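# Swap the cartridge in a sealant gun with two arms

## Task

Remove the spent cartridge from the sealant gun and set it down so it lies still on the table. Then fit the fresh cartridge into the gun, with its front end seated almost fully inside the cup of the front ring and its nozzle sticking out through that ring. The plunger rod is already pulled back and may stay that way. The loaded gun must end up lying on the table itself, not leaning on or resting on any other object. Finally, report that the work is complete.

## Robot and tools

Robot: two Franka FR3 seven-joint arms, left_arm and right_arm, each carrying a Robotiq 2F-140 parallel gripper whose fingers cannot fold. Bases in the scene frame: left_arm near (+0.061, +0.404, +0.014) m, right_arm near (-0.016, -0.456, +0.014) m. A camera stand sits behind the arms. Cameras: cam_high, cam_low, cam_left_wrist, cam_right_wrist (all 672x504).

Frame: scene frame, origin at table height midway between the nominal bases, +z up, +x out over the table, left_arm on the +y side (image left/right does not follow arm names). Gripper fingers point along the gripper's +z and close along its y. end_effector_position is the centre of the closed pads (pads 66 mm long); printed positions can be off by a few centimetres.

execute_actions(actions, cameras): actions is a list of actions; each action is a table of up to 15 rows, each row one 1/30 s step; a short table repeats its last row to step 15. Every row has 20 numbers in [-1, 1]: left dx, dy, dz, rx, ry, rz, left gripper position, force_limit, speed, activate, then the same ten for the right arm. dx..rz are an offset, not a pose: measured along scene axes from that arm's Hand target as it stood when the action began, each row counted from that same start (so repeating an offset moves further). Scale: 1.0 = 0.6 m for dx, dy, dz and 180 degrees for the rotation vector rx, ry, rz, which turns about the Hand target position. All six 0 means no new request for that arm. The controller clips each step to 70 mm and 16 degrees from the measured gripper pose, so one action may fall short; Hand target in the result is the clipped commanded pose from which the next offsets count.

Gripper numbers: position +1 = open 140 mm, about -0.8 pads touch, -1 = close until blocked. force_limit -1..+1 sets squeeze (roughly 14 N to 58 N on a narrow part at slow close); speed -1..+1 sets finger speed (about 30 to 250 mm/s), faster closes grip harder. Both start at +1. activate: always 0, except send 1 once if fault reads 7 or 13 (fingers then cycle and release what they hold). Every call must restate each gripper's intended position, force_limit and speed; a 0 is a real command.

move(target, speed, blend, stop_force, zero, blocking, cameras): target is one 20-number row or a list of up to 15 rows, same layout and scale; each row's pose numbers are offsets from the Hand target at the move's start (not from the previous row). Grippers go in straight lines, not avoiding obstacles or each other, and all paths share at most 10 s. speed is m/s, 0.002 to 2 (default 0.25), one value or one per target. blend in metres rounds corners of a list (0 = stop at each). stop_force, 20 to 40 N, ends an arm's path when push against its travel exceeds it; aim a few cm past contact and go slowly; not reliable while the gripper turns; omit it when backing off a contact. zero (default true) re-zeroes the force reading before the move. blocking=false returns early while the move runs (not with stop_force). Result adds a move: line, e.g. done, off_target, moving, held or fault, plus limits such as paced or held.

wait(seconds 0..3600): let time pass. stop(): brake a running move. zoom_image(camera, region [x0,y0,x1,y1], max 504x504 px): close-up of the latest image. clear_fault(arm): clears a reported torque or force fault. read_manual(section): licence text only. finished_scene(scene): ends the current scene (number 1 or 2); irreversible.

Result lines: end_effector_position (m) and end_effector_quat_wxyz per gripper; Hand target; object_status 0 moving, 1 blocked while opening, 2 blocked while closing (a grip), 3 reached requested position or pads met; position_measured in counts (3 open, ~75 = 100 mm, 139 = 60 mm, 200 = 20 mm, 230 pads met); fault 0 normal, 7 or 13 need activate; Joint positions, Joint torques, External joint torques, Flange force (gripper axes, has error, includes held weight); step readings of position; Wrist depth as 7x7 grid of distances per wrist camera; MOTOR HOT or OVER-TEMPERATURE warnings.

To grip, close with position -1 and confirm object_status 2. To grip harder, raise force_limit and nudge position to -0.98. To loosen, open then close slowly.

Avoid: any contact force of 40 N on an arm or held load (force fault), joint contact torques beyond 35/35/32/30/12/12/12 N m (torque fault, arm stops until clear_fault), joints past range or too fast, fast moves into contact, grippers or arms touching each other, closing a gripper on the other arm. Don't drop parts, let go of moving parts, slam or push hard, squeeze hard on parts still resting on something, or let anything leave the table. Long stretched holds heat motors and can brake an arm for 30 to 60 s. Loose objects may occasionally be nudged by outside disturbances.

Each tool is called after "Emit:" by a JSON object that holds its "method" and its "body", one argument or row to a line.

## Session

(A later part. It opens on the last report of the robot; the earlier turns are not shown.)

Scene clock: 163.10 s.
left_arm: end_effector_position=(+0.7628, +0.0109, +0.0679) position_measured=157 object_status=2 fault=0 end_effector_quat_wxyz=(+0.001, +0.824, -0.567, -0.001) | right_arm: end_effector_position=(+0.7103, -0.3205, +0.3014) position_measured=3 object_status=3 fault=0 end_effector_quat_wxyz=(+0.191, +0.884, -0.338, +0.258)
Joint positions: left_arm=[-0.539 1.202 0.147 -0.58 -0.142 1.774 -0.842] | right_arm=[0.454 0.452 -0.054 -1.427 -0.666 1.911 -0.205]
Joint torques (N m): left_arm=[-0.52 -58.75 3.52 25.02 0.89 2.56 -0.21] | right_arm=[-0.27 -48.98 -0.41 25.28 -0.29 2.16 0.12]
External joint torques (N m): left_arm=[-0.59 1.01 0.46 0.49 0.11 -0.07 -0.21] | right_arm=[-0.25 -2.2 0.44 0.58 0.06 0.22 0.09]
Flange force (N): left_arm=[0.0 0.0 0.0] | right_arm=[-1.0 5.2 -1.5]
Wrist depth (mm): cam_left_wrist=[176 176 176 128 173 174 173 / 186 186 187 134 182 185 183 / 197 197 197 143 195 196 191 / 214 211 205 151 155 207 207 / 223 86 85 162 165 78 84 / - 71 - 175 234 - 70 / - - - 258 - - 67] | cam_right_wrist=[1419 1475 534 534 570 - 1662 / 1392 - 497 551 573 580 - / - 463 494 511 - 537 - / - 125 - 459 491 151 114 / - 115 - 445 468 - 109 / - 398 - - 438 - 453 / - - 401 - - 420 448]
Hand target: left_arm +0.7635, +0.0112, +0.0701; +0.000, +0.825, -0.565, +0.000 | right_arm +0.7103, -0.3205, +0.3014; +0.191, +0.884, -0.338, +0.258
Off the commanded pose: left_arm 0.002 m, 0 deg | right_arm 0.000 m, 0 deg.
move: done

Emit:
{"method": "move", "body": {
  "target": [0,0,-0.0185,0,0,0,-1,-1,-1,0,0,0,0,0,0,0,1,1,1,0],
  "speed": 0.03,
  "cameras": ["cam_left_wrist","cam_low"]
}}

Emit:
{"method": "zoom_image", "body": {
  "camera": "cam_low",
  "region": [300, 220, 540, 370]
}}

Scene clock: 169.33 s.
left_arm: end_effector_position=(+0.7633, +0.0109, +0.0603) position_measured=157 object_status=2 fault=0 end_effector_quat_wxyz=(+0.001, +0.824, -0.566, +0.000) | right_arm: end_effector_position=(+0.7103, -0.3205, +0.3014) position_measured=3 object_status=3 fault=0 end_effector_quat_wxyz=(+0.191, +0.884, -0.338, +0.258)
Joint positions: left_arm=[-0.541 1.2 0.147 -0.602 -0.142 1.797 -0.842] | right_arm=[0.454 0.452 -0.054 -1.427 -0.666 1.911 -0.205]
Joint velocities: left_arm=[-0.002 0 -0.001 -0.001 0 0.004 0] | right_arm=[within noise]
Joint torques (N m): left_arm=[-0.49 -56.67 3.35 24.22 0.92 2.84 -0.07] | right_arm=[-0.22 -48.99 -0.48 25.28 -0.31 2.16 0.14]
External joint torques (N m): left_arm=[-0.16 3.3 0.34 -0.45 0.15 0.2 -0.07] | right_arm=[-0.21 -2.13 0.36 0.5 0.04 0.21 0.1]
Flange force (N): left_arm=[0.0 0.0 0.0] | right_arm=[-1.2 5.3 -1.4]
Wrist depth (mm): cam_left_wrist=[169 169 169 126 166 163 168 / 179 179 178 134 174 178 175 / 190 190 190 142 187 188 185 / 200 204 197 151 154 199 199 / - 86 85 162 165 78 84 / - 71 - 176 - - 70 / - - - 247 250 - 67] | cam_right_wrist=[- 1475 - - 591 604 1920 / 1547 - - - 539 542 642 / - 463 466 - 493 545 583 / 427 144 - 476 - - 126 / - 115 417 447 - - 109 / - - 416 439 - - - / - - 397 404 - - -]
Hand target: left_arm +0.7635, +0.0112, +0.0590; +0.000, +0.825, -0.565, +0.000 | right_arm +0.7103, -0.3205, +0.3014; +0.191, +0.884, -0.338, +0.258
Off the commanded pose: left_arm 0.001 m, 0 deg | right_arm 0.000 m, 0 deg.
move: done
Images, in order (width x height): cam_low 672x504, cam_left_wrist 672x504.

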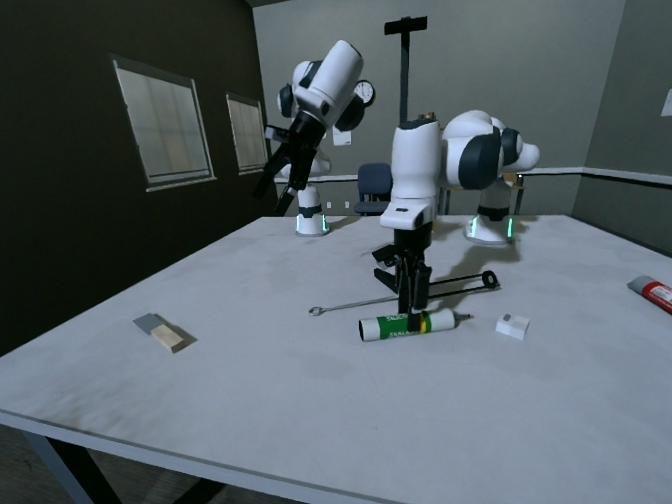

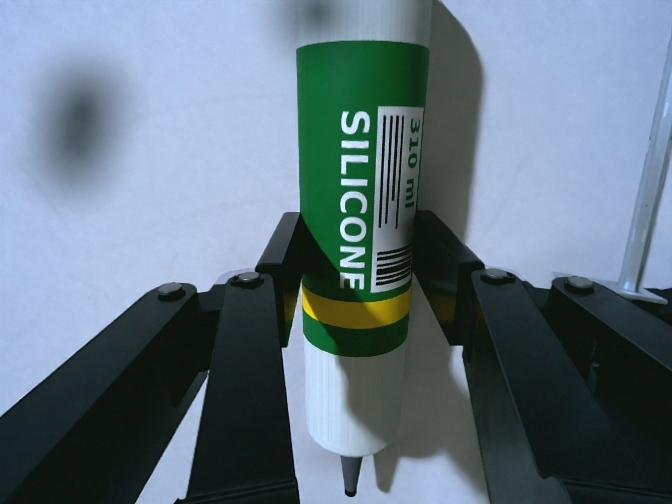

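Scaled by 2.100 from the camera's image (finer frame: 960x720).

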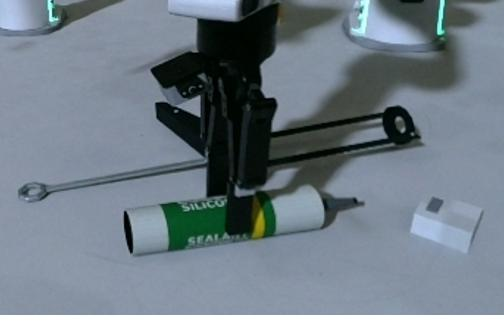

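Emit:
{"method": "move", "body": {
  "target": [
    [0,0,0,0,0,0,0.1,-1,-1,0,0,0,0,0,0,0,1,1,1,0],
    [0,0,0.001,0,0,0,0.1,-1,-1,0,0,0,0,0,0,0,1,1,1,0],
    [0,0,0.1,0,0,0,0.1,-1,-1,0,0,0,0,0,0,0,1,1,1,0],
    [-0.1,0.25,0.25,0,0,0,0.1,-1,-1,0,0,0,0,0,0,0,1,1,1,0]
  ],
  "speed": [0.05,0.05,0.1,0.3],
  "cameras": ["cam_left_wrist","cam_low"]
}}

Scene clock: 181.63 s.
left_arm: end_effector_position=(+0.7029, +0.1617, +0.2079) position_measured=117 object_status=3 fault=0 end_effector_quat_wxyz=(+0.002, +0.828, -0.561, -0.001) | right_arm: end_effector_position=(+0.7103, -0.3205, +0.3014) position_measured=3 object_status=3 fault=0 end_effector_quat_wxyz=(+0.191, +0.884, -0.338, +0.258)
Joint positions: left_arm=[-0.504 0.461 0.203 -1.503 -0.099 1.951 -0.682] | right_arm=[0.454 0.452 -0.054 -1.427 -0.666 1.911 -0.205]
Joint velocities: left_arm=[0.001 0.001 0 0.001 0 0.003 0.004] | right_arm=[within noise]
Joint torques (N m): left_arm=[-0.51 -45.11 3.16 25.02 1.12 2.78 0.17] | right_arm=[-0.29 -49.02 -0.38 25.24 -0.3 2.2 0.13]
External joint torques (N m): left_arm=[-0.25 1.12 0.14 0.47 0.4 0.17 0.17] | right_arm=[-0.22 -2.14 0.51 0.47 0.05 0.25 0.09]
Flange force (N): left_arm=[3.9 -4.3 0.2] | right_arm=[-1.3 5.5 -1.3]
Wrist depth (mm): cam_left_wrist=[297 299 299 260 299 294 268 / - 322 318 314 314 317 308 / - 335 332 - 333 330 - / 358 - 155 347 345 120 352 / - 90 129 383 362 104 89 / - 66 66 - 412 - - / - - - 464 - - -] | cam_right_wrist=[1410 1495 546 562 - - - / 1536 - - 501 538 571 - / 451 451 - - 509 - 571 / - 123 452 466 - 151 126 / - 117 431 446 - - 109 / - 404 420 448 445 - - / 374 394 - - 416 - -]
Hand target: left_arm +0.7035, +0.1612, +0.2090; +0.000, +0.825, -0.565, +0.000 | right_arm +0.7103, -0.3205, +0.3014; +0.191, +0.884, -0.338, +0.258
Off the commanded pose: left_arm 0.001 m, 1 deg | right_arm 0.000 m, 0 deg.
elbow stopped short (left arm): the move would have taken joint 4 (elbow) straighter than the controller allows.
move: done
Images, in order (width x height): cam_low 672x504, cam_left_wrist 672x504.

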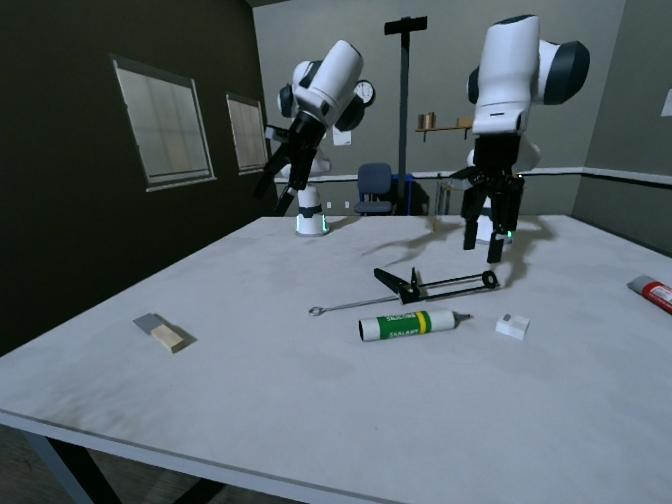

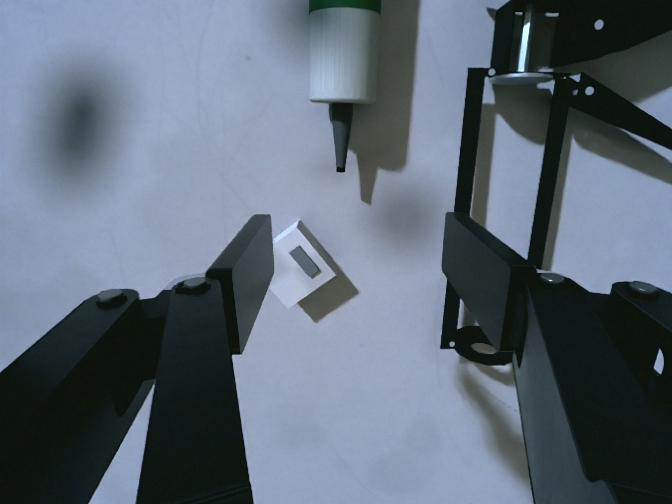

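Emit:
{"method": "move", "body": {
  "target": [-0.239,0.831,0.05,0,0,-0.621,0.1,1,0,0,-0.084,0.351,-0.086,0.199,0.0672,-0.1486,1,1,1,0],
  "speed": 0.4,
  "cameras": ["all"]
}}

Scene clock: 204.73 s.
left_arm: end_effector_position=(+0.5603, +0.6604, +0.2397) position_measured=117 object_status=3 fault=0 end_effector_quat_wxyz=(+0.001, +0.004, +1.000, +0.002) | right_arm: end_effector_position=(+0.6597, -0.1103, +0.2504) position_measured=3 object_status=3 fault=0 end_effector_quat_wxyz=(+0.001, +0.823, -0.568, +0.002)
Joint positions: left_arm=[0.081 0.039 0.416 -2.01 -0.015 2.048 2.063] | right_arm=[0.43 0.787 0.071 -0.851 -0.055 1.637 0.13]
Joint velocities: left_arm=[0.001 0 -0.001 0 0 0 0.005] | right_arm=[within noise]
Joint torques (N m): left_arm=[0.6 -28.44 0.48 25.58 0.43 2.08 0.18] | right_arm=[-0.45 -55.92 2.15 25.15 0.84 2.78 0.42]
External joint torques (N m): left_arm=[0.74 1.97 0.07 1.28 -0.35 -0.37 0.18] | right_arm=[-0.53 -1.65 0.42 0.89 0.11 0.22 0.42]
Flange force (N): left_arm=[-10.4 6.7 -1.0] | right_arm=[0.0 0.0 0.0]
Wrist depth (mm): cam_left_wrist=[323 325 - - 328 326 334 / 344 347 352 364 351 334 353 / 368 367 364 328 367 379 378 / 388 380 131 351 166 385 1299 / - 90 111 411 422 104 89 / - 66 62 - - - - / - - - 507 490 - -] | cam_right_wrist=[340 - 353 350 349 347 360 / 365 - 370 369 366 386 371 / - 391 377 398 - - 383 / - 144 369 - 389 151 127 / - 116 445 428 428 - 109 / - - 472 450 - 491 478 / - - 543 514 - 534 532]
Hand target: left_arm +0.5601, +0.6598, +0.2390; +0.000, +0.005, +1.000, +0.000 | right_arm +0.6599, -0.1099, +0.2498; +0.000, +0.821, -0.571, +0.001
Off the commanded pose: left_arm 0.001 m, 0 deg | right_arm 0.001 m, 0 deg.
move: done; limits=paced

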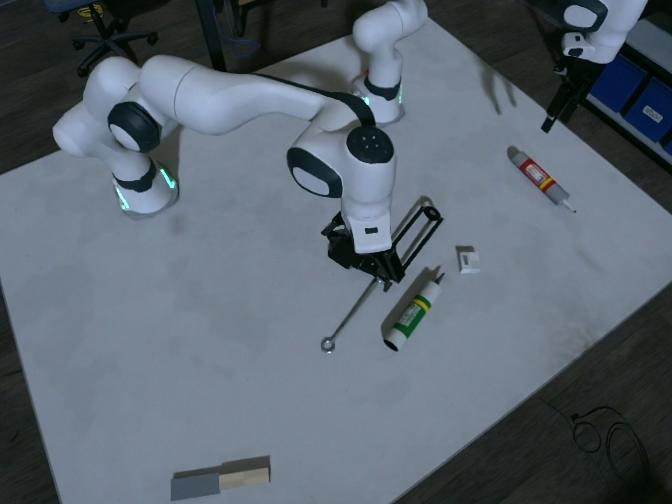

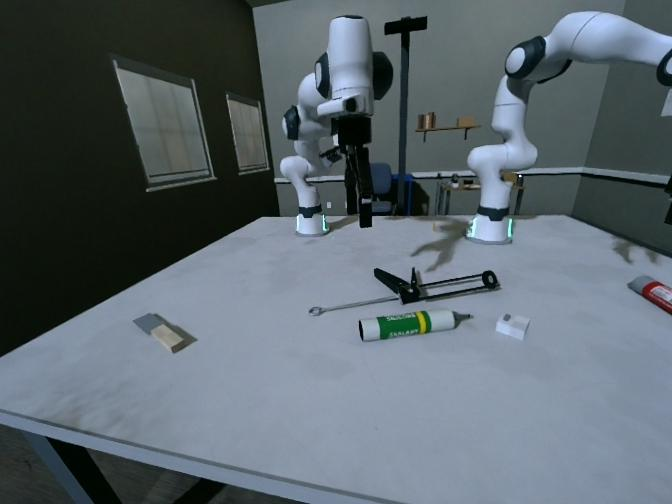

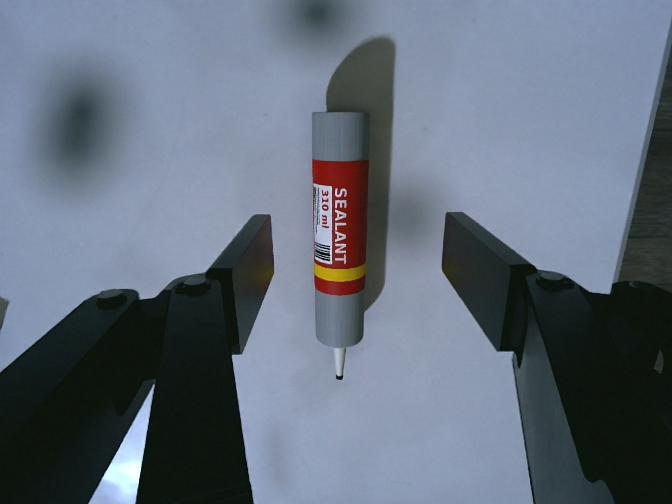

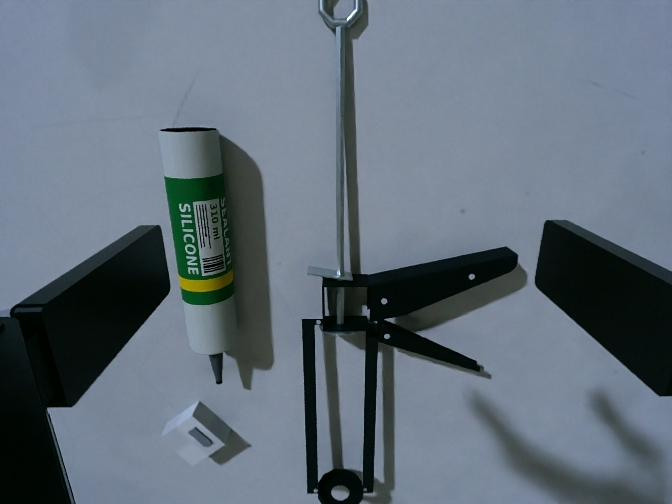

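Emit:
{"method": "move", "body": {
  "target": [
    [0.1028,-0.006,-0.15,0,0,0,0.1,-1,-1,0,0,0,0,0,0,0,1,1,1,0],
    [0.1028,-0.006,-0.296,0,0,0,0.1,-1,-1,0,0,0,0,0,0,0,1,1,1,0],
    [0.1028,-0.006,-0.296,0,0,0,-1,-0.05,-1,0,0,0,0,0,0,0,1,1,1,0]
  ],
  "speed": [0.25,0.1,0.1],
  "blend": [0.02,0,0],
  "cameras": ["cam_left_wrist"]
}}

Emit:
{"method": "zoom_image", "body": {
  "camera": "cam_left_wrist",
  "region": [170, 0, 500, 504]
}}

Scene clock: 225.50 s.
left_arm: end_effector_position=(+0.6206, +0.6563, +0.0610) position_measured=161 object_status=0 fault=0 end_effector_quat_wxyz=(-0.002, +0.004, +1.000, +0.000) | right_arm: end_effector_position=(+0.6597, -0.1103, +0.2504) position_measured=3 object_status=3 fault=0 end_effector_quat_wxyz=(+0.001, +0.823, -0.568, +0.002)
Joint positions: left_arm=[0.131 0.441 0.328 -1.963 -0.197 2.369 2.131] | right_arm=[0.43 0.787 0.071 -0.851 -0.055 1.637 0.13]
Joint torques (N m): left_arm=[0.81 -39 4.63 21.95 0.68 2.73 0.17] | right_arm=[-0.45 -55.89 2.2 25.11 0.84 2.78 0.39]
External joint torques (N m): left_arm=[0.79 2.14 -0.33 0.81 0.07 0.3 0.17] | right_arm=[-0.5 -1.98 0.49 1.04 0.11 0.26 0.39]
Flange force (N): left_arm=[-7.7 5.0 4.6] | right_arm=[0.0 0.0 0.0]
Wrist depth (mm): cam_left_wrist=[170 170 170 129 167 171 172 / 180 180 180 136 177 181 181 / 190 190 191 146 189 194 193 / - 203 199 154 154 201 205 / - 86 85 167 133 78 78 / - 70 - 179 - - 75 / - - - 254 - - 66] | cam_right_wrist=[343 - 361 346 - - 347 / - - 359 366 - - - / 405 387 - 387 - - 392 / 411 133 379 436 400 151 126 / - 116 - 438 432 - 109 / - 488 497 482 - 484 - / - 538 557 513 529 - -]
Hand target: left_arm +0.6217, +0.6562, +0.0614; +0.000, +0.005, +1.000, +0.000 | right_arm +0.6599, -0.1099, +0.2498; +0.000, +0.821, -0.571, +0.001
Off the commanded pose: left_arm 0.001 m, 0 deg | right_arm 0.001 m, 0 deg.
move: done

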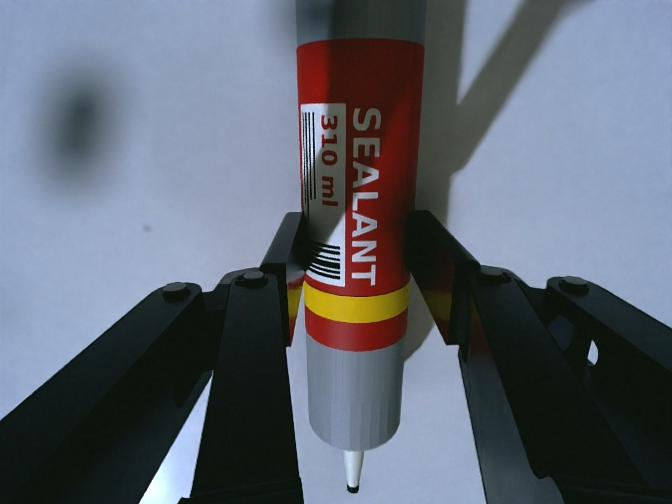

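Scaled by 1.000.

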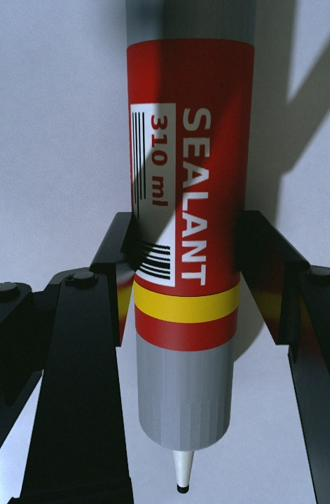

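Emit:
{"method": "move", "body": {
  "target": [
    [0,0,0.25,0,0,0,-1,-0.05,-1,0,0.05,-0.13,0.08,0,0,0,1,1,1,0],
    [-0.036,-0.9,0.25,-0.0644,0.0446,0.6184,-1,-0.05,-1,0,0.05,-0.13,0.08,0,0,0,1,1,1,0],
    [-0.036,-0.955,0.125,-0.0644,0.0446,0.6184,-1,-0.05,-1,0,0.05,-0.13,0.08,0,0,0,1,1,1,0]
  ],
  "speed": 0.2,
  "blend": 0.03,
  "cameras": ["all"]
}}

Emit:
{"method": "zoom_image", "body": {
  "camera": "cam_low",
  "region": [360, 210, 540, 320]
}}

Scene clock: 255.80 s.
left_arm: end_effector_position=(+0.5955, +0.0856, +0.1306) position_measured=161 object_status=2 fault=0 end_effector_quat_wxyz=(+0.058, +0.818, -0.567, +0.079) | right_arm: end_effector_position=(+0.6904, -0.1878, +0.2988) position_measured=3 object_status=3 fault=0 end_effector_quat_wxyz=(-0.002, +0.819, -0.574, +0.000)
Joint positions: left_arm=[-0.65 0.239 0.183 -2.087 -0.278 2.448 -0.651] | right_arm=[0.327 0.883 0.072 -0.554 -0.054 1.44 0.027]
Joint velocities: left_arm=[0.001 -0.001 0 0.001 0.001 0.001 -0.005] | right_arm=[within noise]
Joint torques (N m): left_arm=[-0.33 -38.61 1.78 25.75 0.3 3.63 -0.13] | right_arm=[0.23 -56.22 1.94 23.75 0.76 2.62 -0.18]
External joint torques (N m): left_arm=[-0.29 -0.98 0.17 3.24 -0.32 0.75 -0.13] | right_arm=[0.25 -1.65 0.41 0.82 0.01 0.06 -0.18]
Flange force (N): left_arm=[7.1 -5.6 -0.5] | right_arm=[0.0 0.0 0.0]
Wrist depth (mm): cam_left_wrist=[252 210 245 132 223 249 248 / 257 216 260 138 223 226 - / 265 222 265 146 236 - 260 / 272 276 269 154 155 270 269 / 278 86 85 166 167 78 82 / - 70 - 177 252 - 75 / - - - 269 - - 66] | cam_right_wrist=[- 379 390 - 408 391 - / - - 423 404 433 416 - / 443 - - 444 445 - 444 / 469 144 465 - 471 458 114 / - 116 465 - 478 496 109 / - 557 565 392 545 - 104 / - 602 - 416 615 - -]
Hand target: left_arm +0.6001, +0.0832, +0.1364; +0.059, +0.820, -0.562, +0.086 | right_arm +0.6899, -0.1879, +0.2978; +0.000, +0.821, -0.571, +0.001
Off the commanded pose: left_arm 0.008 m, 1 deg | right_arm 0.001 m, 0 deg.
move: off_target (left_arm)

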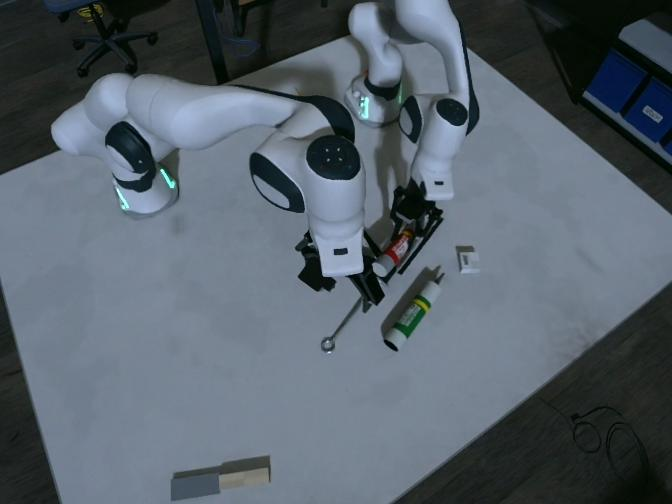

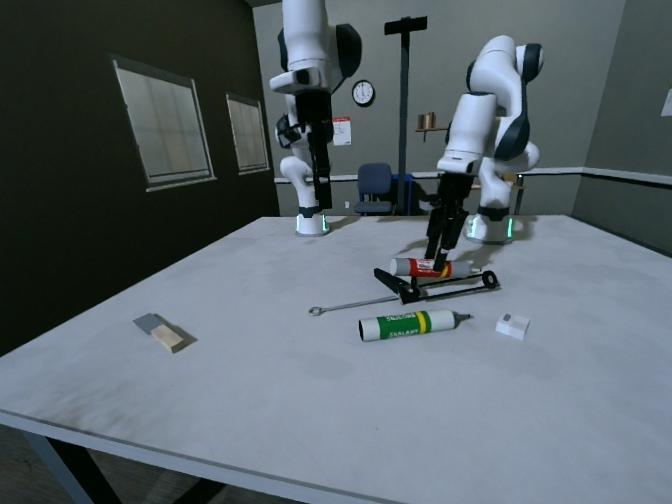

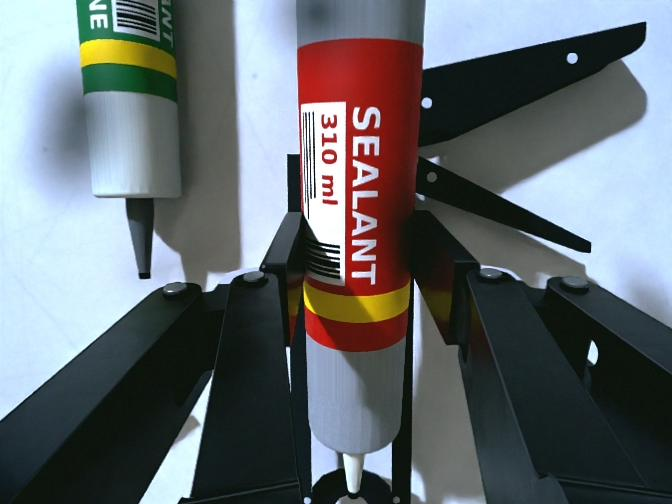

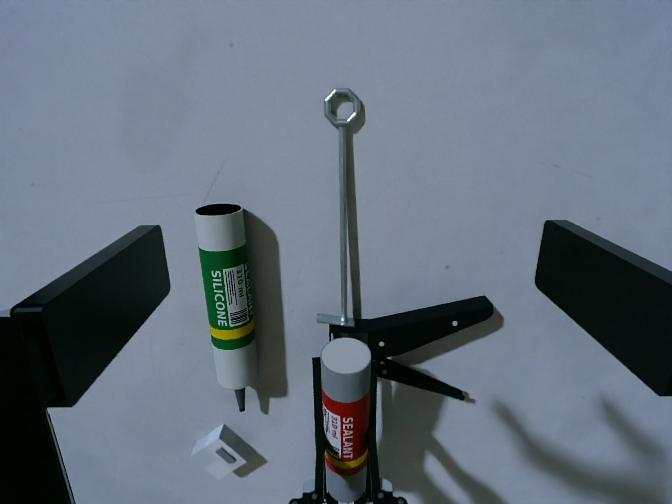

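Scaled by 2.800 from the camera's image (finer frame: 960x720).

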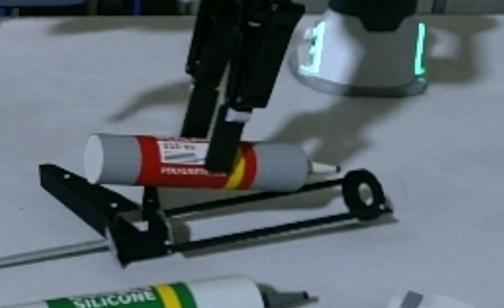

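Emit:
{"method": "move", "body": {
  "target": [-0.0105,0.0247,-0.040,0,0,0,-1,-0.05,-1,0,0,0,0,0,0,0,1,1,1,0],
  "speed": 0.08,
  "cameras": ["cam_left_wrist","cam_low"]
}}

Emit:
{"method": "zoom_image", "body": {
  "camera": "cam_low",
  "region": [400, 230, 540, 320]
}}

Emit:
{"method": "zoom_image", "body": {
  "camera": "cam_left_wrist",
  "region": [250, 380, 450, 504]
}}

Scene clock: 266.33 s.
left_arm: end_effector_position=(+0.5904, +0.1005, +0.1078) position_measured=161 object_status=2 fault=0 end_effector_quat_wxyz=(+0.058, +0.822, -0.561, +0.079) | right_arm: end_effector_position=(+0.6904, -0.1878, +0.2988) position_measured=3 object_status=3 fault=0 end_effector_quat_wxyz=(-0.002, +0.819, -0.574, +0.000)
Joint positions: left_arm=[-0.631 0.247 0.176 -2.144 -0.302 2.511 -0.621] | right_arm=[0.327 0.883 0.072 -0.554 -0.054 1.44 0.027]
Joint velocities: left_arm=[0 0.002 0 0.001 0.001 0.003 0.007] | right_arm=[within noise]
Joint torques (N m): left_arm=[0.6 -38.09 1.15 24.14 0.13 3.5 0.24] | right_arm=[0.23 -56.17 1.94 23.79 0.74 2.59 -0.22]
External joint torques (N m): left_arm=[0.8 -1.02 -0.31 2.41 -0.5 0.65 0.23] | right_arm=[0.3 -1.66 0.44 0.89 0 0.03 -0.22]
Flange force (N): left_arm=[3.4 -5.1 0.4] | right_arm=[0.0 0.0 0.0]
Wrist depth (mm): cam_left_wrist=[186 199 232 132 198 200 229 / 195 204 237 138 200 235 235 / 243 241 243 146 208 240 244 / 249 249 246 154 155 248 249 / - 86 85 166 166 83 82 / - 70 - 180 - - 75 / - - - 249 - - 66] | cam_right_wrist=[- 389 387 392 387 389 - / - 456 - 413 425 416 415 / - 464 - - 430 432 - / - 462 478 - 487 151 127 / - 116 494 484 475 507 109 / - - 516 438 550 546 - / - 610 - 445 - - -]
Hand target: left_arm +0.5938, +0.0980, +0.1124; +0.059, +0.820, -0.562, +0.086 | right_arm +0.6899, -0.1879, +0.2978; +0.000, +0.821, -0.571, +0.001
Off the commanded pose: left_arm 0.006 m, 1 deg | right_arm 0.001 m, 0 deg.
move: off_target (left_arm)
Images, in order (width x height): cam_low 672x504, cam_left_wrist 672x504.

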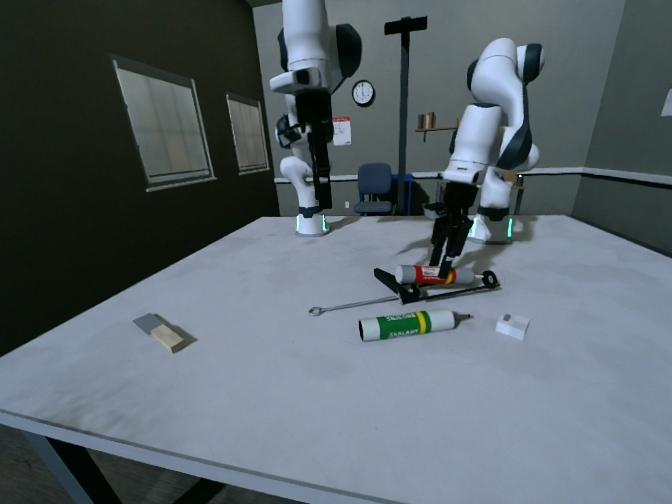

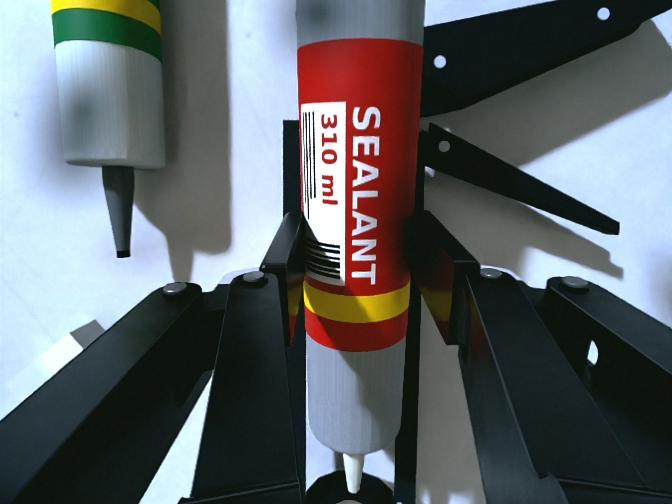

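Scaled by 3.600 from the camera's image (finer frame: 960x720).

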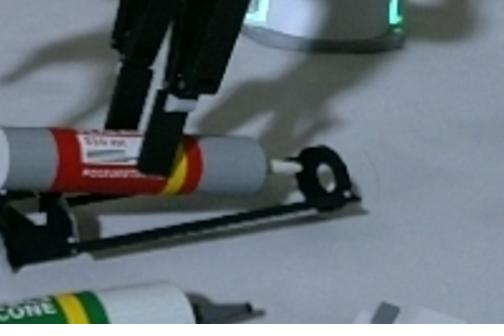

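Scaled by 2.520 from the camera's image (finer frame: 960x720).

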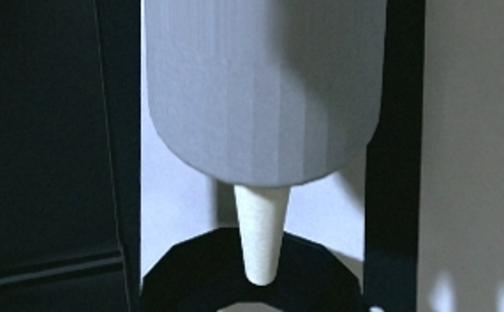

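Emit:
{"method": "move", "body": {
  "target": [
    [-0.0202,0.0478,-0.027,0,0,0,-1,-0.05,-1,0,0,0,0,0,0,0,1,1,1,0],
    [-0.035,0.0887,-0.0385,0,0,0,-1,-0.05,-1,0,0,0,0,0,0,0,1,1,1,0]
  ],
  "speed": 0.05,
  "stop_force": 20,
  "blend": 0.004,
  "cameras": ["cam_left_wrist","cam_low","cam_right_wrist"]
}}

Emit:
{"method": "zoom_image", "body": {
  "camera": "cam_low",
  "region": [380, 230, 540, 320]
}}

Scene clock: 276.20 s.
left_arm: end_effector_position=(+0.5699, +0.1533, +0.0853) position_measured=161 object_status=2 fault=0 end_effector_quat_wxyz=(+0.059, +0.821, -0.562, +0.080) | right_arm: end_effector_position=(+0.6904, -0.1878, +0.2988) position_measured=3 object_status=3 fault=0 end_effector_quat_wxyz=(-0.002, +0.819, -0.574, +0.000)
Joint positions: left_arm=[-0.565 0.188 0.169 -2.297 -0.342 2.595 -0.509] | right_arm=[0.327 0.883 0.072 -0.554 -0.054 1.44 0.027]
Joint torques (N m): left_arm=[0.48 -34.82 0.68 22.14 0.17 3.34 0.22] | right_arm=[0.25 -56.22 1.93 23.76 0.76 2.61 -0.16]
External joint torques (N m): left_arm=[0.64 -0.89 -0.34 1.7 -0.45 0.55 0.21] | right_arm=[0.33 -1.73 0.43 0.87 0.02 0.04 -0.16]
Flange force (N): left_arm=[1.4 -3.3 0.7] | right_arm=[0.0 0.0 0.0]
Wrist depth (mm): cam_left_wrist=[168 211 209 132 179 191 209 / - 215 213 138 191 215 199 / - 219 221 147 194 222 220 / 225 230 224 154 155 224 225 / - 86 85 167 167 - 82 / - 70 - 181 187 - 75 / - - - 183 204 - 66] | cam_right_wrist=[- - - 404 - - - / 428 - - - - - 414 / 440 - 460 - - 438 442 / 468 144 438 471 - 143 120 / - 124 472 501 474 - 109 / - 557 - 485 491 - - / - - 631 482 651 - -]
Hand target: left_arm +0.5728, +0.1512, +0.0893; +0.059, +0.820, -0.562, +0.086 | right_arm +0.6899, -0.1879, +0.2978; +0.000, +0.821, -0.571, +0.001
Off the commanded pose: left_arm 0.005 m, 1 deg | right_arm 0.001 m, 0 deg.
move: off_target (left_arm)
Images, in order (width x height): cam_low 672x504, cam_left_wrist 672x504, cam_right_wrist 672x504.

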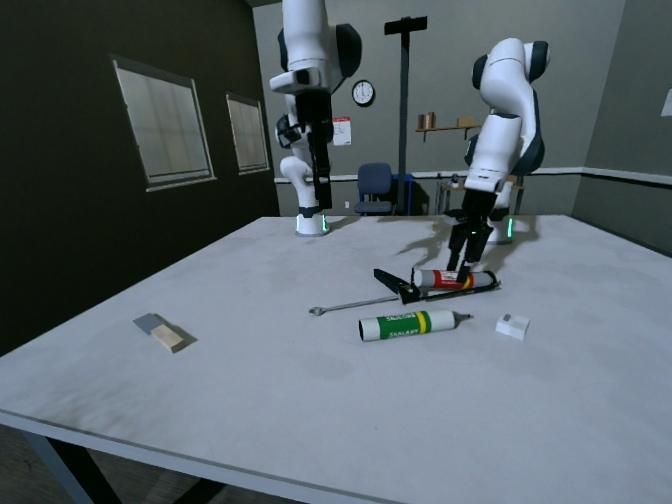

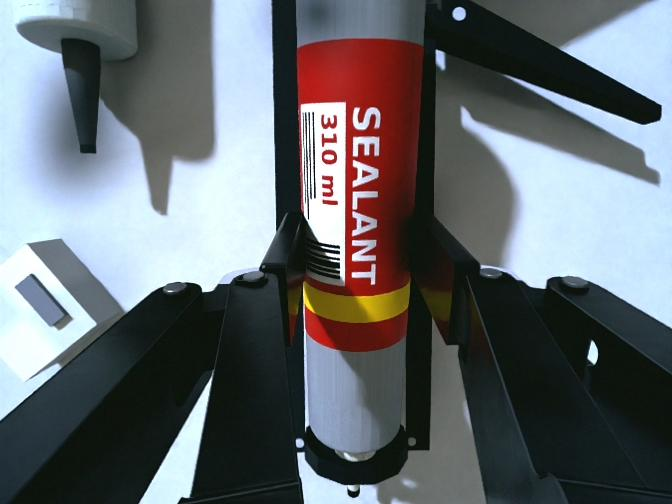

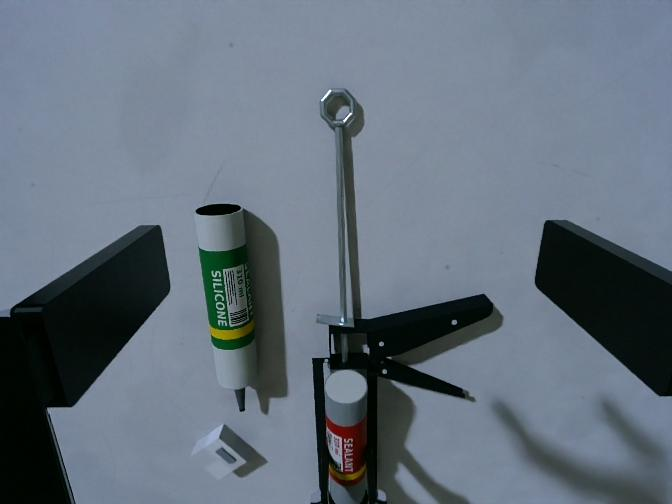

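Scaled by 3.150 from the camera's image (finer frame: 960x720).

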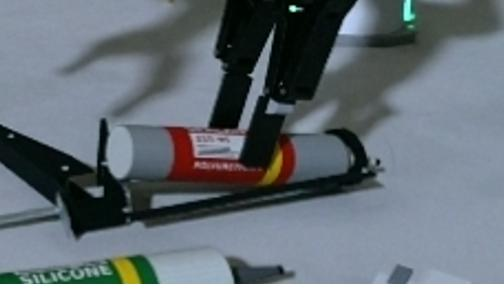

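Emit:
{"method": "move", "body": {
  "target": [
    [-0.002,0.008,-0.018,0.0311,0.012,0,-1,-0.05,-1,0,0,0,0,0,0,0,1,1,1,0],
    [-0.0037,0.0133,-0.038,0.0623,0.0239,0,-1,-0.05,-1,0,0,0,0,0,0,0,1,1,1,0]
  ],
  "speed": 0.04,
  "cameras": ["cam_left_wrist","cam_low","cam_right_wrist"]
}}

Emit:
{"method": "zoom_image", "body": {
  "camera": "cam_low",
  "region": [380, 230, 540, 320]
}}

Emit:
{"method": "zoom_image", "body": {
  "camera": "cam_right_wrist",
  "region": [250, 300, 450, 504]
}}

Scene clock: 290.03 s.
left_arm: end_effector_position=(+0.5824, +0.1527, +0.0813) position_measured=161 object_status=2 fault=0 end_effector_quat_wxyz=(+0.000, +0.825, -0.565, +0.020) | right_arm: end_effector_position=(+0.6904, -0.1878, +0.2988) position_measured=3 object_status=3 fault=0 end_effector_quat_wxyz=(-0.002, +0.819, -0.574, +0.000)
Joint positions: left_arm=[-0.701 0.278 0.277 -2.152 -0.127 2.456 -0.729] | right_arm=[0.327 0.883 0.072 -0.554 -0.054 1.44 0.027]
Joint velocities: left_arm=[-0.001 0.001 -0.001 0 0 -0.001 -0.004] | right_arm=[within noise]
Joint torques (N m): left_arm=[-0.82 -26.19 1.99 15.87 1.21 0.85 -0.14] | right_arm=[0.27 -56.22 1.93 23.73 0.73 2.64 -0.23]
External joint torques (N m): left_arm=[-0.82 10.55 -0.67 -5.32 0.68 -1.87 -0.14] | right_arm=[0.44 -1.72 0.47 0.84 0 0.08 -0.23]
Flange force (N): left_arm=[6.6 -4.4 17.4] | right_arm=[0.0 0.0 0.0]
Wrist depth (mm): cam_left_wrist=[- 192 193 120 168 165 186 / - 204 202 129 175 199 182 / - 211 215 140 183 209 209 / 209 225 222 154 155 219 222 / 213 86 85 172 133 78 82 / - 70 - 199 218 - 75 / - - - 273 - - 66] | cam_right_wrist=[- 405 388 - - 403 395 / 406 412 - - 416 412 408 / 445 - 440 - 456 442 - / 469 144 435 - 468 151 114 / - 116 495 506 486 - 109 / - 560 - 545 532 - - / - 610 605 510 - 599 -]
Hand target: left_arm +0.5706, +0.1592, +0.0665; -0.001, +0.825, -0.565, +0.000 | right_arm +0.6899, -0.1879, +0.2978; +0.000, +0.821, -0.571, +0.001
Off the commanded pose: left_arm 0.020 m, 2 deg | right_arm 0.001 m, 0 deg.
move: off_target (left_arm)
Images, in order (width x height): cam_low 672x504, cam_left_wrist 672x504, cam_right_wrist 672x504.

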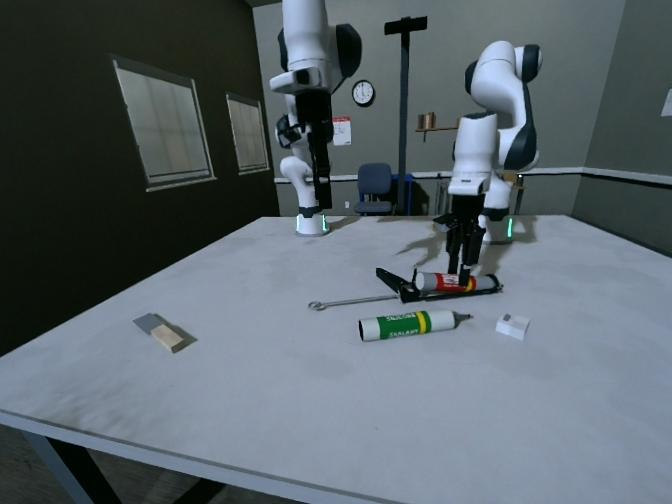

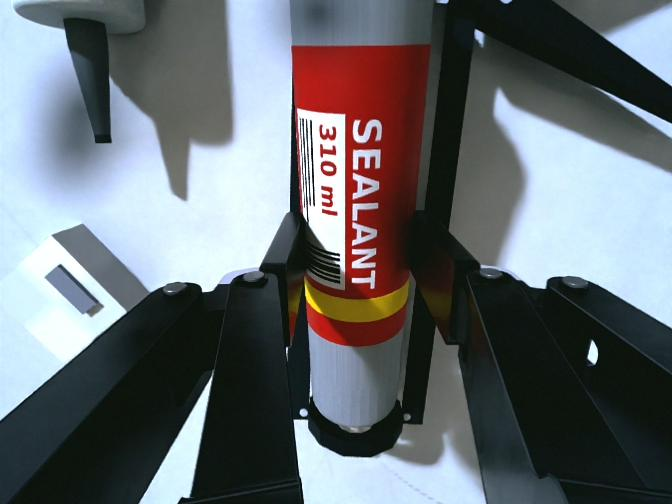

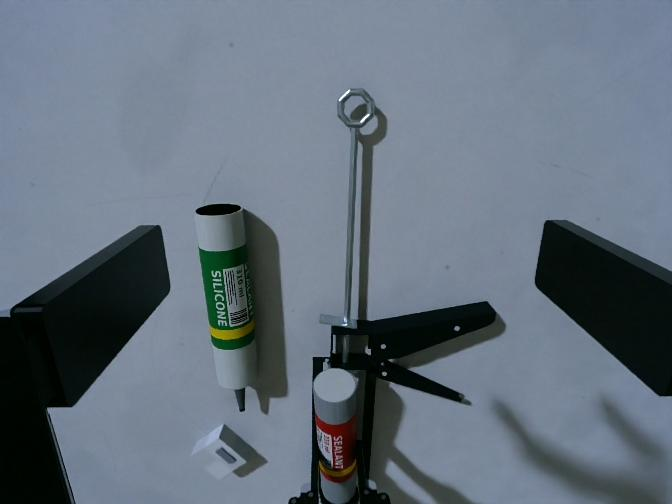

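Scaled by 3.150 from the camera's image (finer frame: 960x720).

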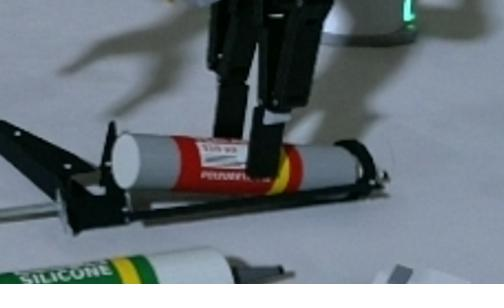

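Scaled by 2.471 from the camera's image (finer frame: 960x720).

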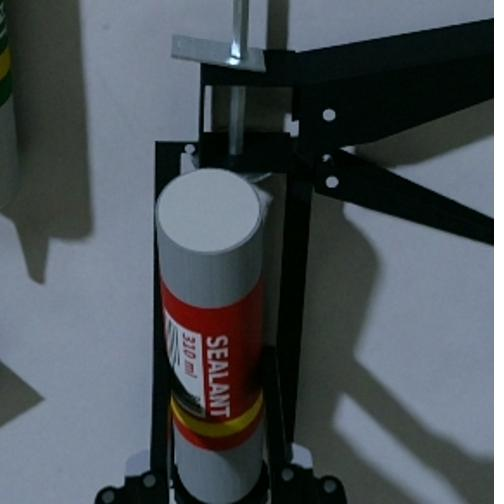

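Emit:
{"method": "move", "body": {
  "target": [0.0037,-0.0133,0.045,-0.0623,-0.0239,0,-1,-0.05,-1,0,0,0,0,0,0,0,1,1,1,0],
  "speed": 0.06,
  "cameras": ["cam_left_wrist","cam_low","cam_right_wrist"]
}}

Emit:
{"method": "zoom_image", "body": {
  "camera": "cam_low",
  "region": [380, 230, 540, 320]
}}

Emit:
{"method": "zoom_image", "body": {
  "camera": "cam_right_wrist",
  "region": [250, 300, 450, 504]
}}

Scene clock: 304.90 s.
left_arm: end_effector_position=(+0.5689, +0.1534, +0.0886) position_measured=161 object_status=2 fault=0 end_effector_quat_wxyz=(+0.059, +0.822, -0.561, +0.079) | right_arm: end_effector_position=(+0.6904, -0.1878, +0.2988) position_measured=3 object_status=3 fault=0 end_effector_quat_wxyz=(-0.002, +0.819, -0.574, +0.000)
Joint positions: left_arm=[-0.57 0.18 0.175 -2.297 -0.335 2.584 -0.517] | right_arm=[0.327 0.883 0.072 -0.554 -0.054 1.44 0.027]
Joint velocities: left_arm=[-0.001 -0.002 0 -0.001 -0.001 -0.001 0.007] | right_arm=[within noise]
Joint torques (N m): left_arm=[0.69 -35.09 0.59 22.68 0.15 3.55 0.27] | right_arm=[0.18 -56.21 1.88 23.67 0.72 2.61 -0.23]
External joint torques (N m): left_arm=[0.86 -1.25 -0.4 2.03 -0.47 0.75 0.26] | right_arm=[0.29 -1.67 0.39 0.76 -0.02 0.05 -0.23]
Flange force (N): left_arm=[1.3 -3.6 0.4] | right_arm=[0.0 0.0 0.0]
Wrist depth (mm): cam_left_wrist=[179 210 213 125 183 210 212 / 218 220 218 134 196 218 216 / 224 221 224 144 199 222 224 / 227 230 228 154 156 229 231 / - 86 85 168 133 78 78 / - 70 - 187 - - 75 / - - - 251 219 - 66] | cam_right_wrist=[- 391 401 - - - 395 / 417 421 419 - 417 424 416 / 445 438 440 - - - - / 464 134 406 - - - 114 / - 116 468 502 467 - 109 / - 549 547 520 517 564 - / - - - 486 585 591 -]
Hand target: left_arm +0.5728, +0.1512, +0.0935; +0.059, +0.820, -0.562, +0.086 | right_arm +0.6899, -0.1879, +0.2978; +0.000, +0.821, -0.571, +0.001
Off the commanded pose: left_arm 0.007 m, 1 deg | right_arm 0.001 m, 0 deg.
move: off_target (left_arm)
Images, in order (width x height): cam_low 672x504, cam_left_wrist 672x504, cam_right_wrist 672x504.

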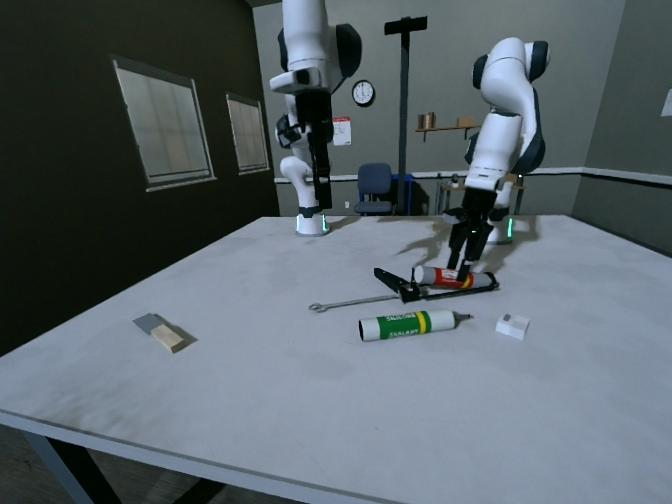

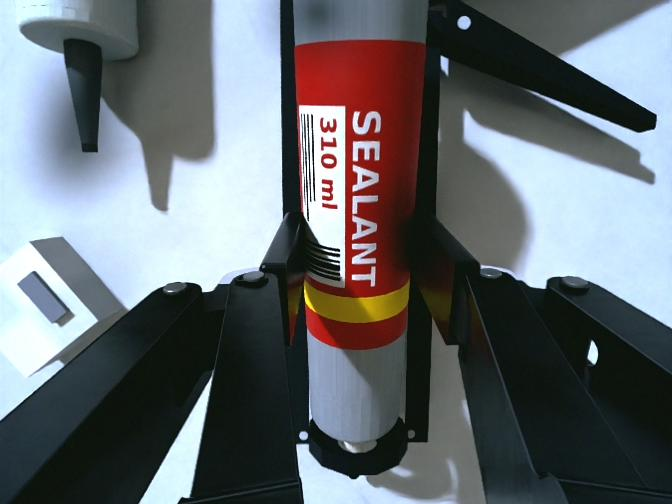

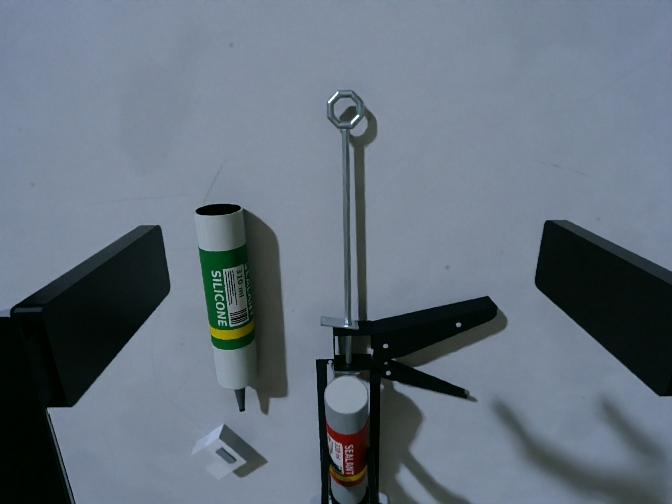

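Scaled by 3.150 from the camera's image (finer frame: 960x720).

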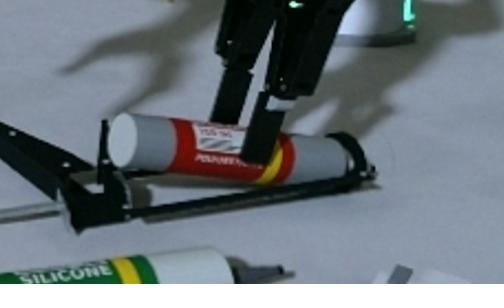

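Scaled by 2.471 from the camera's image (finer frame: 960x720).

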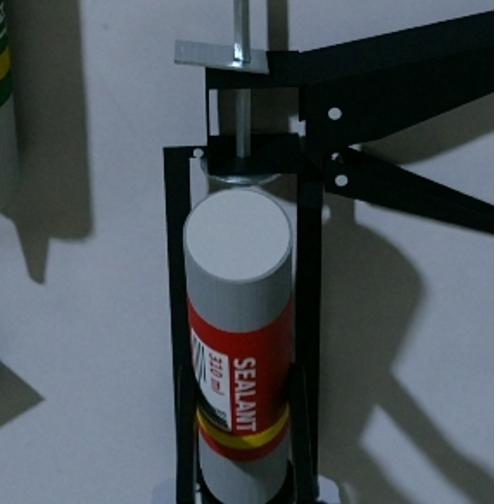

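Emit:
{"method": "move", "body": {
  "target": [-0.007,0.0185,-0.015,0.021,0.008,0,-1,-0.05,-1,0,0,0,0,0,0,0,1,1,1,0],
  "speed": 0.05,
  "cameras": ["cam_left_wrist","cam_low","cam_right_wrist"]
}}

Emit:
{"method": "zoom_image", "body": {
  "camera": "cam_low",
  "region": [380, 230, 540, 320]
}}

Emit:
{"method": "zoom_image", "body": {
  "camera": "cam_right_wrist",
  "region": [250, 300, 450, 504]
}}

Scene clock: 319.70 s.
left_arm: end_effector_position=(+0.5659, +0.1627, +0.0818) position_measured=161 object_status=2 fault=0 end_effector_quat_wxyz=(+0.040, +0.822, -0.565, +0.055) | right_arm: end_effector_position=(+0.6904, -0.1878, +0.2988) position_measured=3 object_status=3 fault=0 end_effector_quat_wxyz=(-0.002, +0.819, -0.574, +0.000)
Joint positions: left_arm=[-0.602 0.196 0.208 -2.281 -0.253 2.553 -0.58] | right_arm=[0.327 0.883 0.072 -0.554 -0.054 1.44 0.027]
Joint velocities: left_arm=[0.001 0 0.001 -0.001 0 0.001 -0.005] | right_arm=[within noise]
Joint torques (N m): left_arm=[-0.48 -34.21 1.84 23.44 0.95 2.91 -0.1] | right_arm=[0.18 -56.24 1.9 23.74 0.77 2.62 -0.22]
External joint torques (N m): left_arm=[-0.26 0 0.59 2.78 0.38 0.12 -0.11] | right_arm=[0.34 -1.86 0.44 0.9 0.04 0.07 -0.22]
Flange force (N): left_arm=[6.9 -6.7 -0.6] | right_arm=[0.0 0.0 0.0]
Wrist depth (mm): cam_left_wrist=[- 200 201 127 178 178 198 / 206 208 209 133 185 208 206 / 217 217 214 143 192 215 215 / 214 223 220 155 155 222 225 / - 86 85 168 133 78 82 / - 70 - 184 - - 75 / - - - 254 - - 66] | cam_right_wrist=[- - - 415 - - 386 / - - 427 410 - - - / - - 433 444 441 - - / - 144 437 458 467 142 114 / - 117 496 494 474 495 109 / - - - 492 - - - / - - 580 495 - - -]
Hand target: left_arm +0.5686, +0.1623, +0.0845; +0.039, +0.823, -0.564, +0.058 | right_arm +0.6899, -0.1879, +0.2978; +0.000, +0.821, -0.571, +0.001
Off the commanded pose: left_arm 0.004 m, 0 deg | right_arm 0.001 m, 0 deg.
move: off_target (left_arm)
Images, in order (width x height): cam_low 672x504, cam_left_wrist 672x504, cam_right_wrist 672x504.

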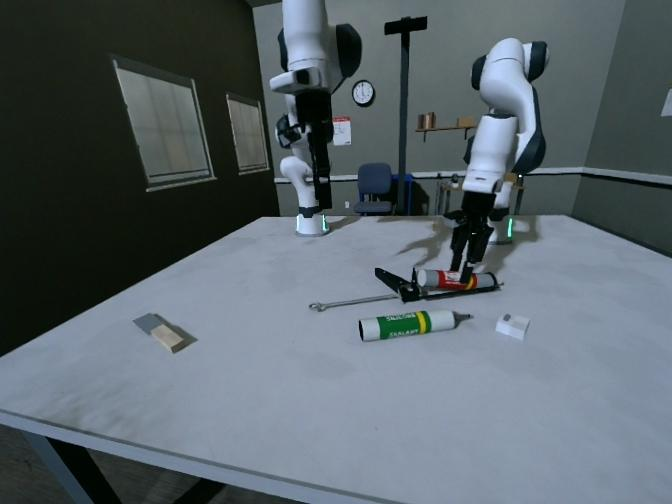

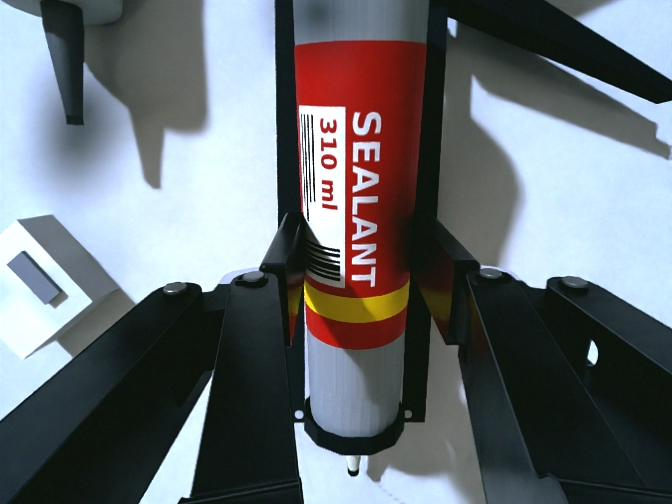

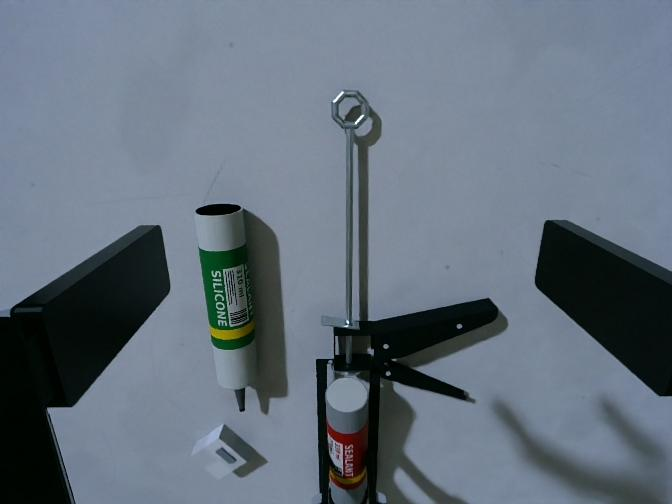

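Scaled by 3.150 from the camera's image (finer frame: 960x720).

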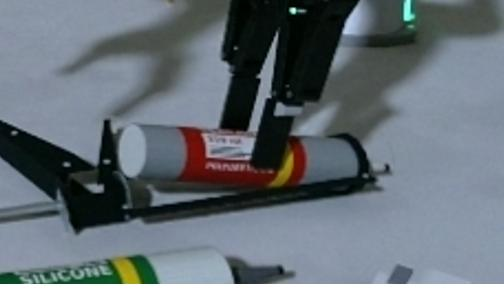

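Scaled by 2.471 from the camera's image (finer frame: 960x720).

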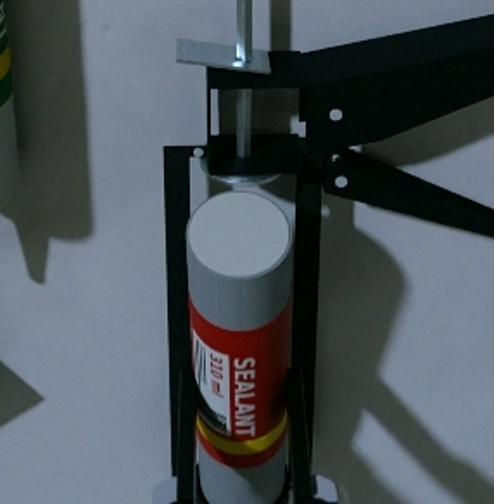

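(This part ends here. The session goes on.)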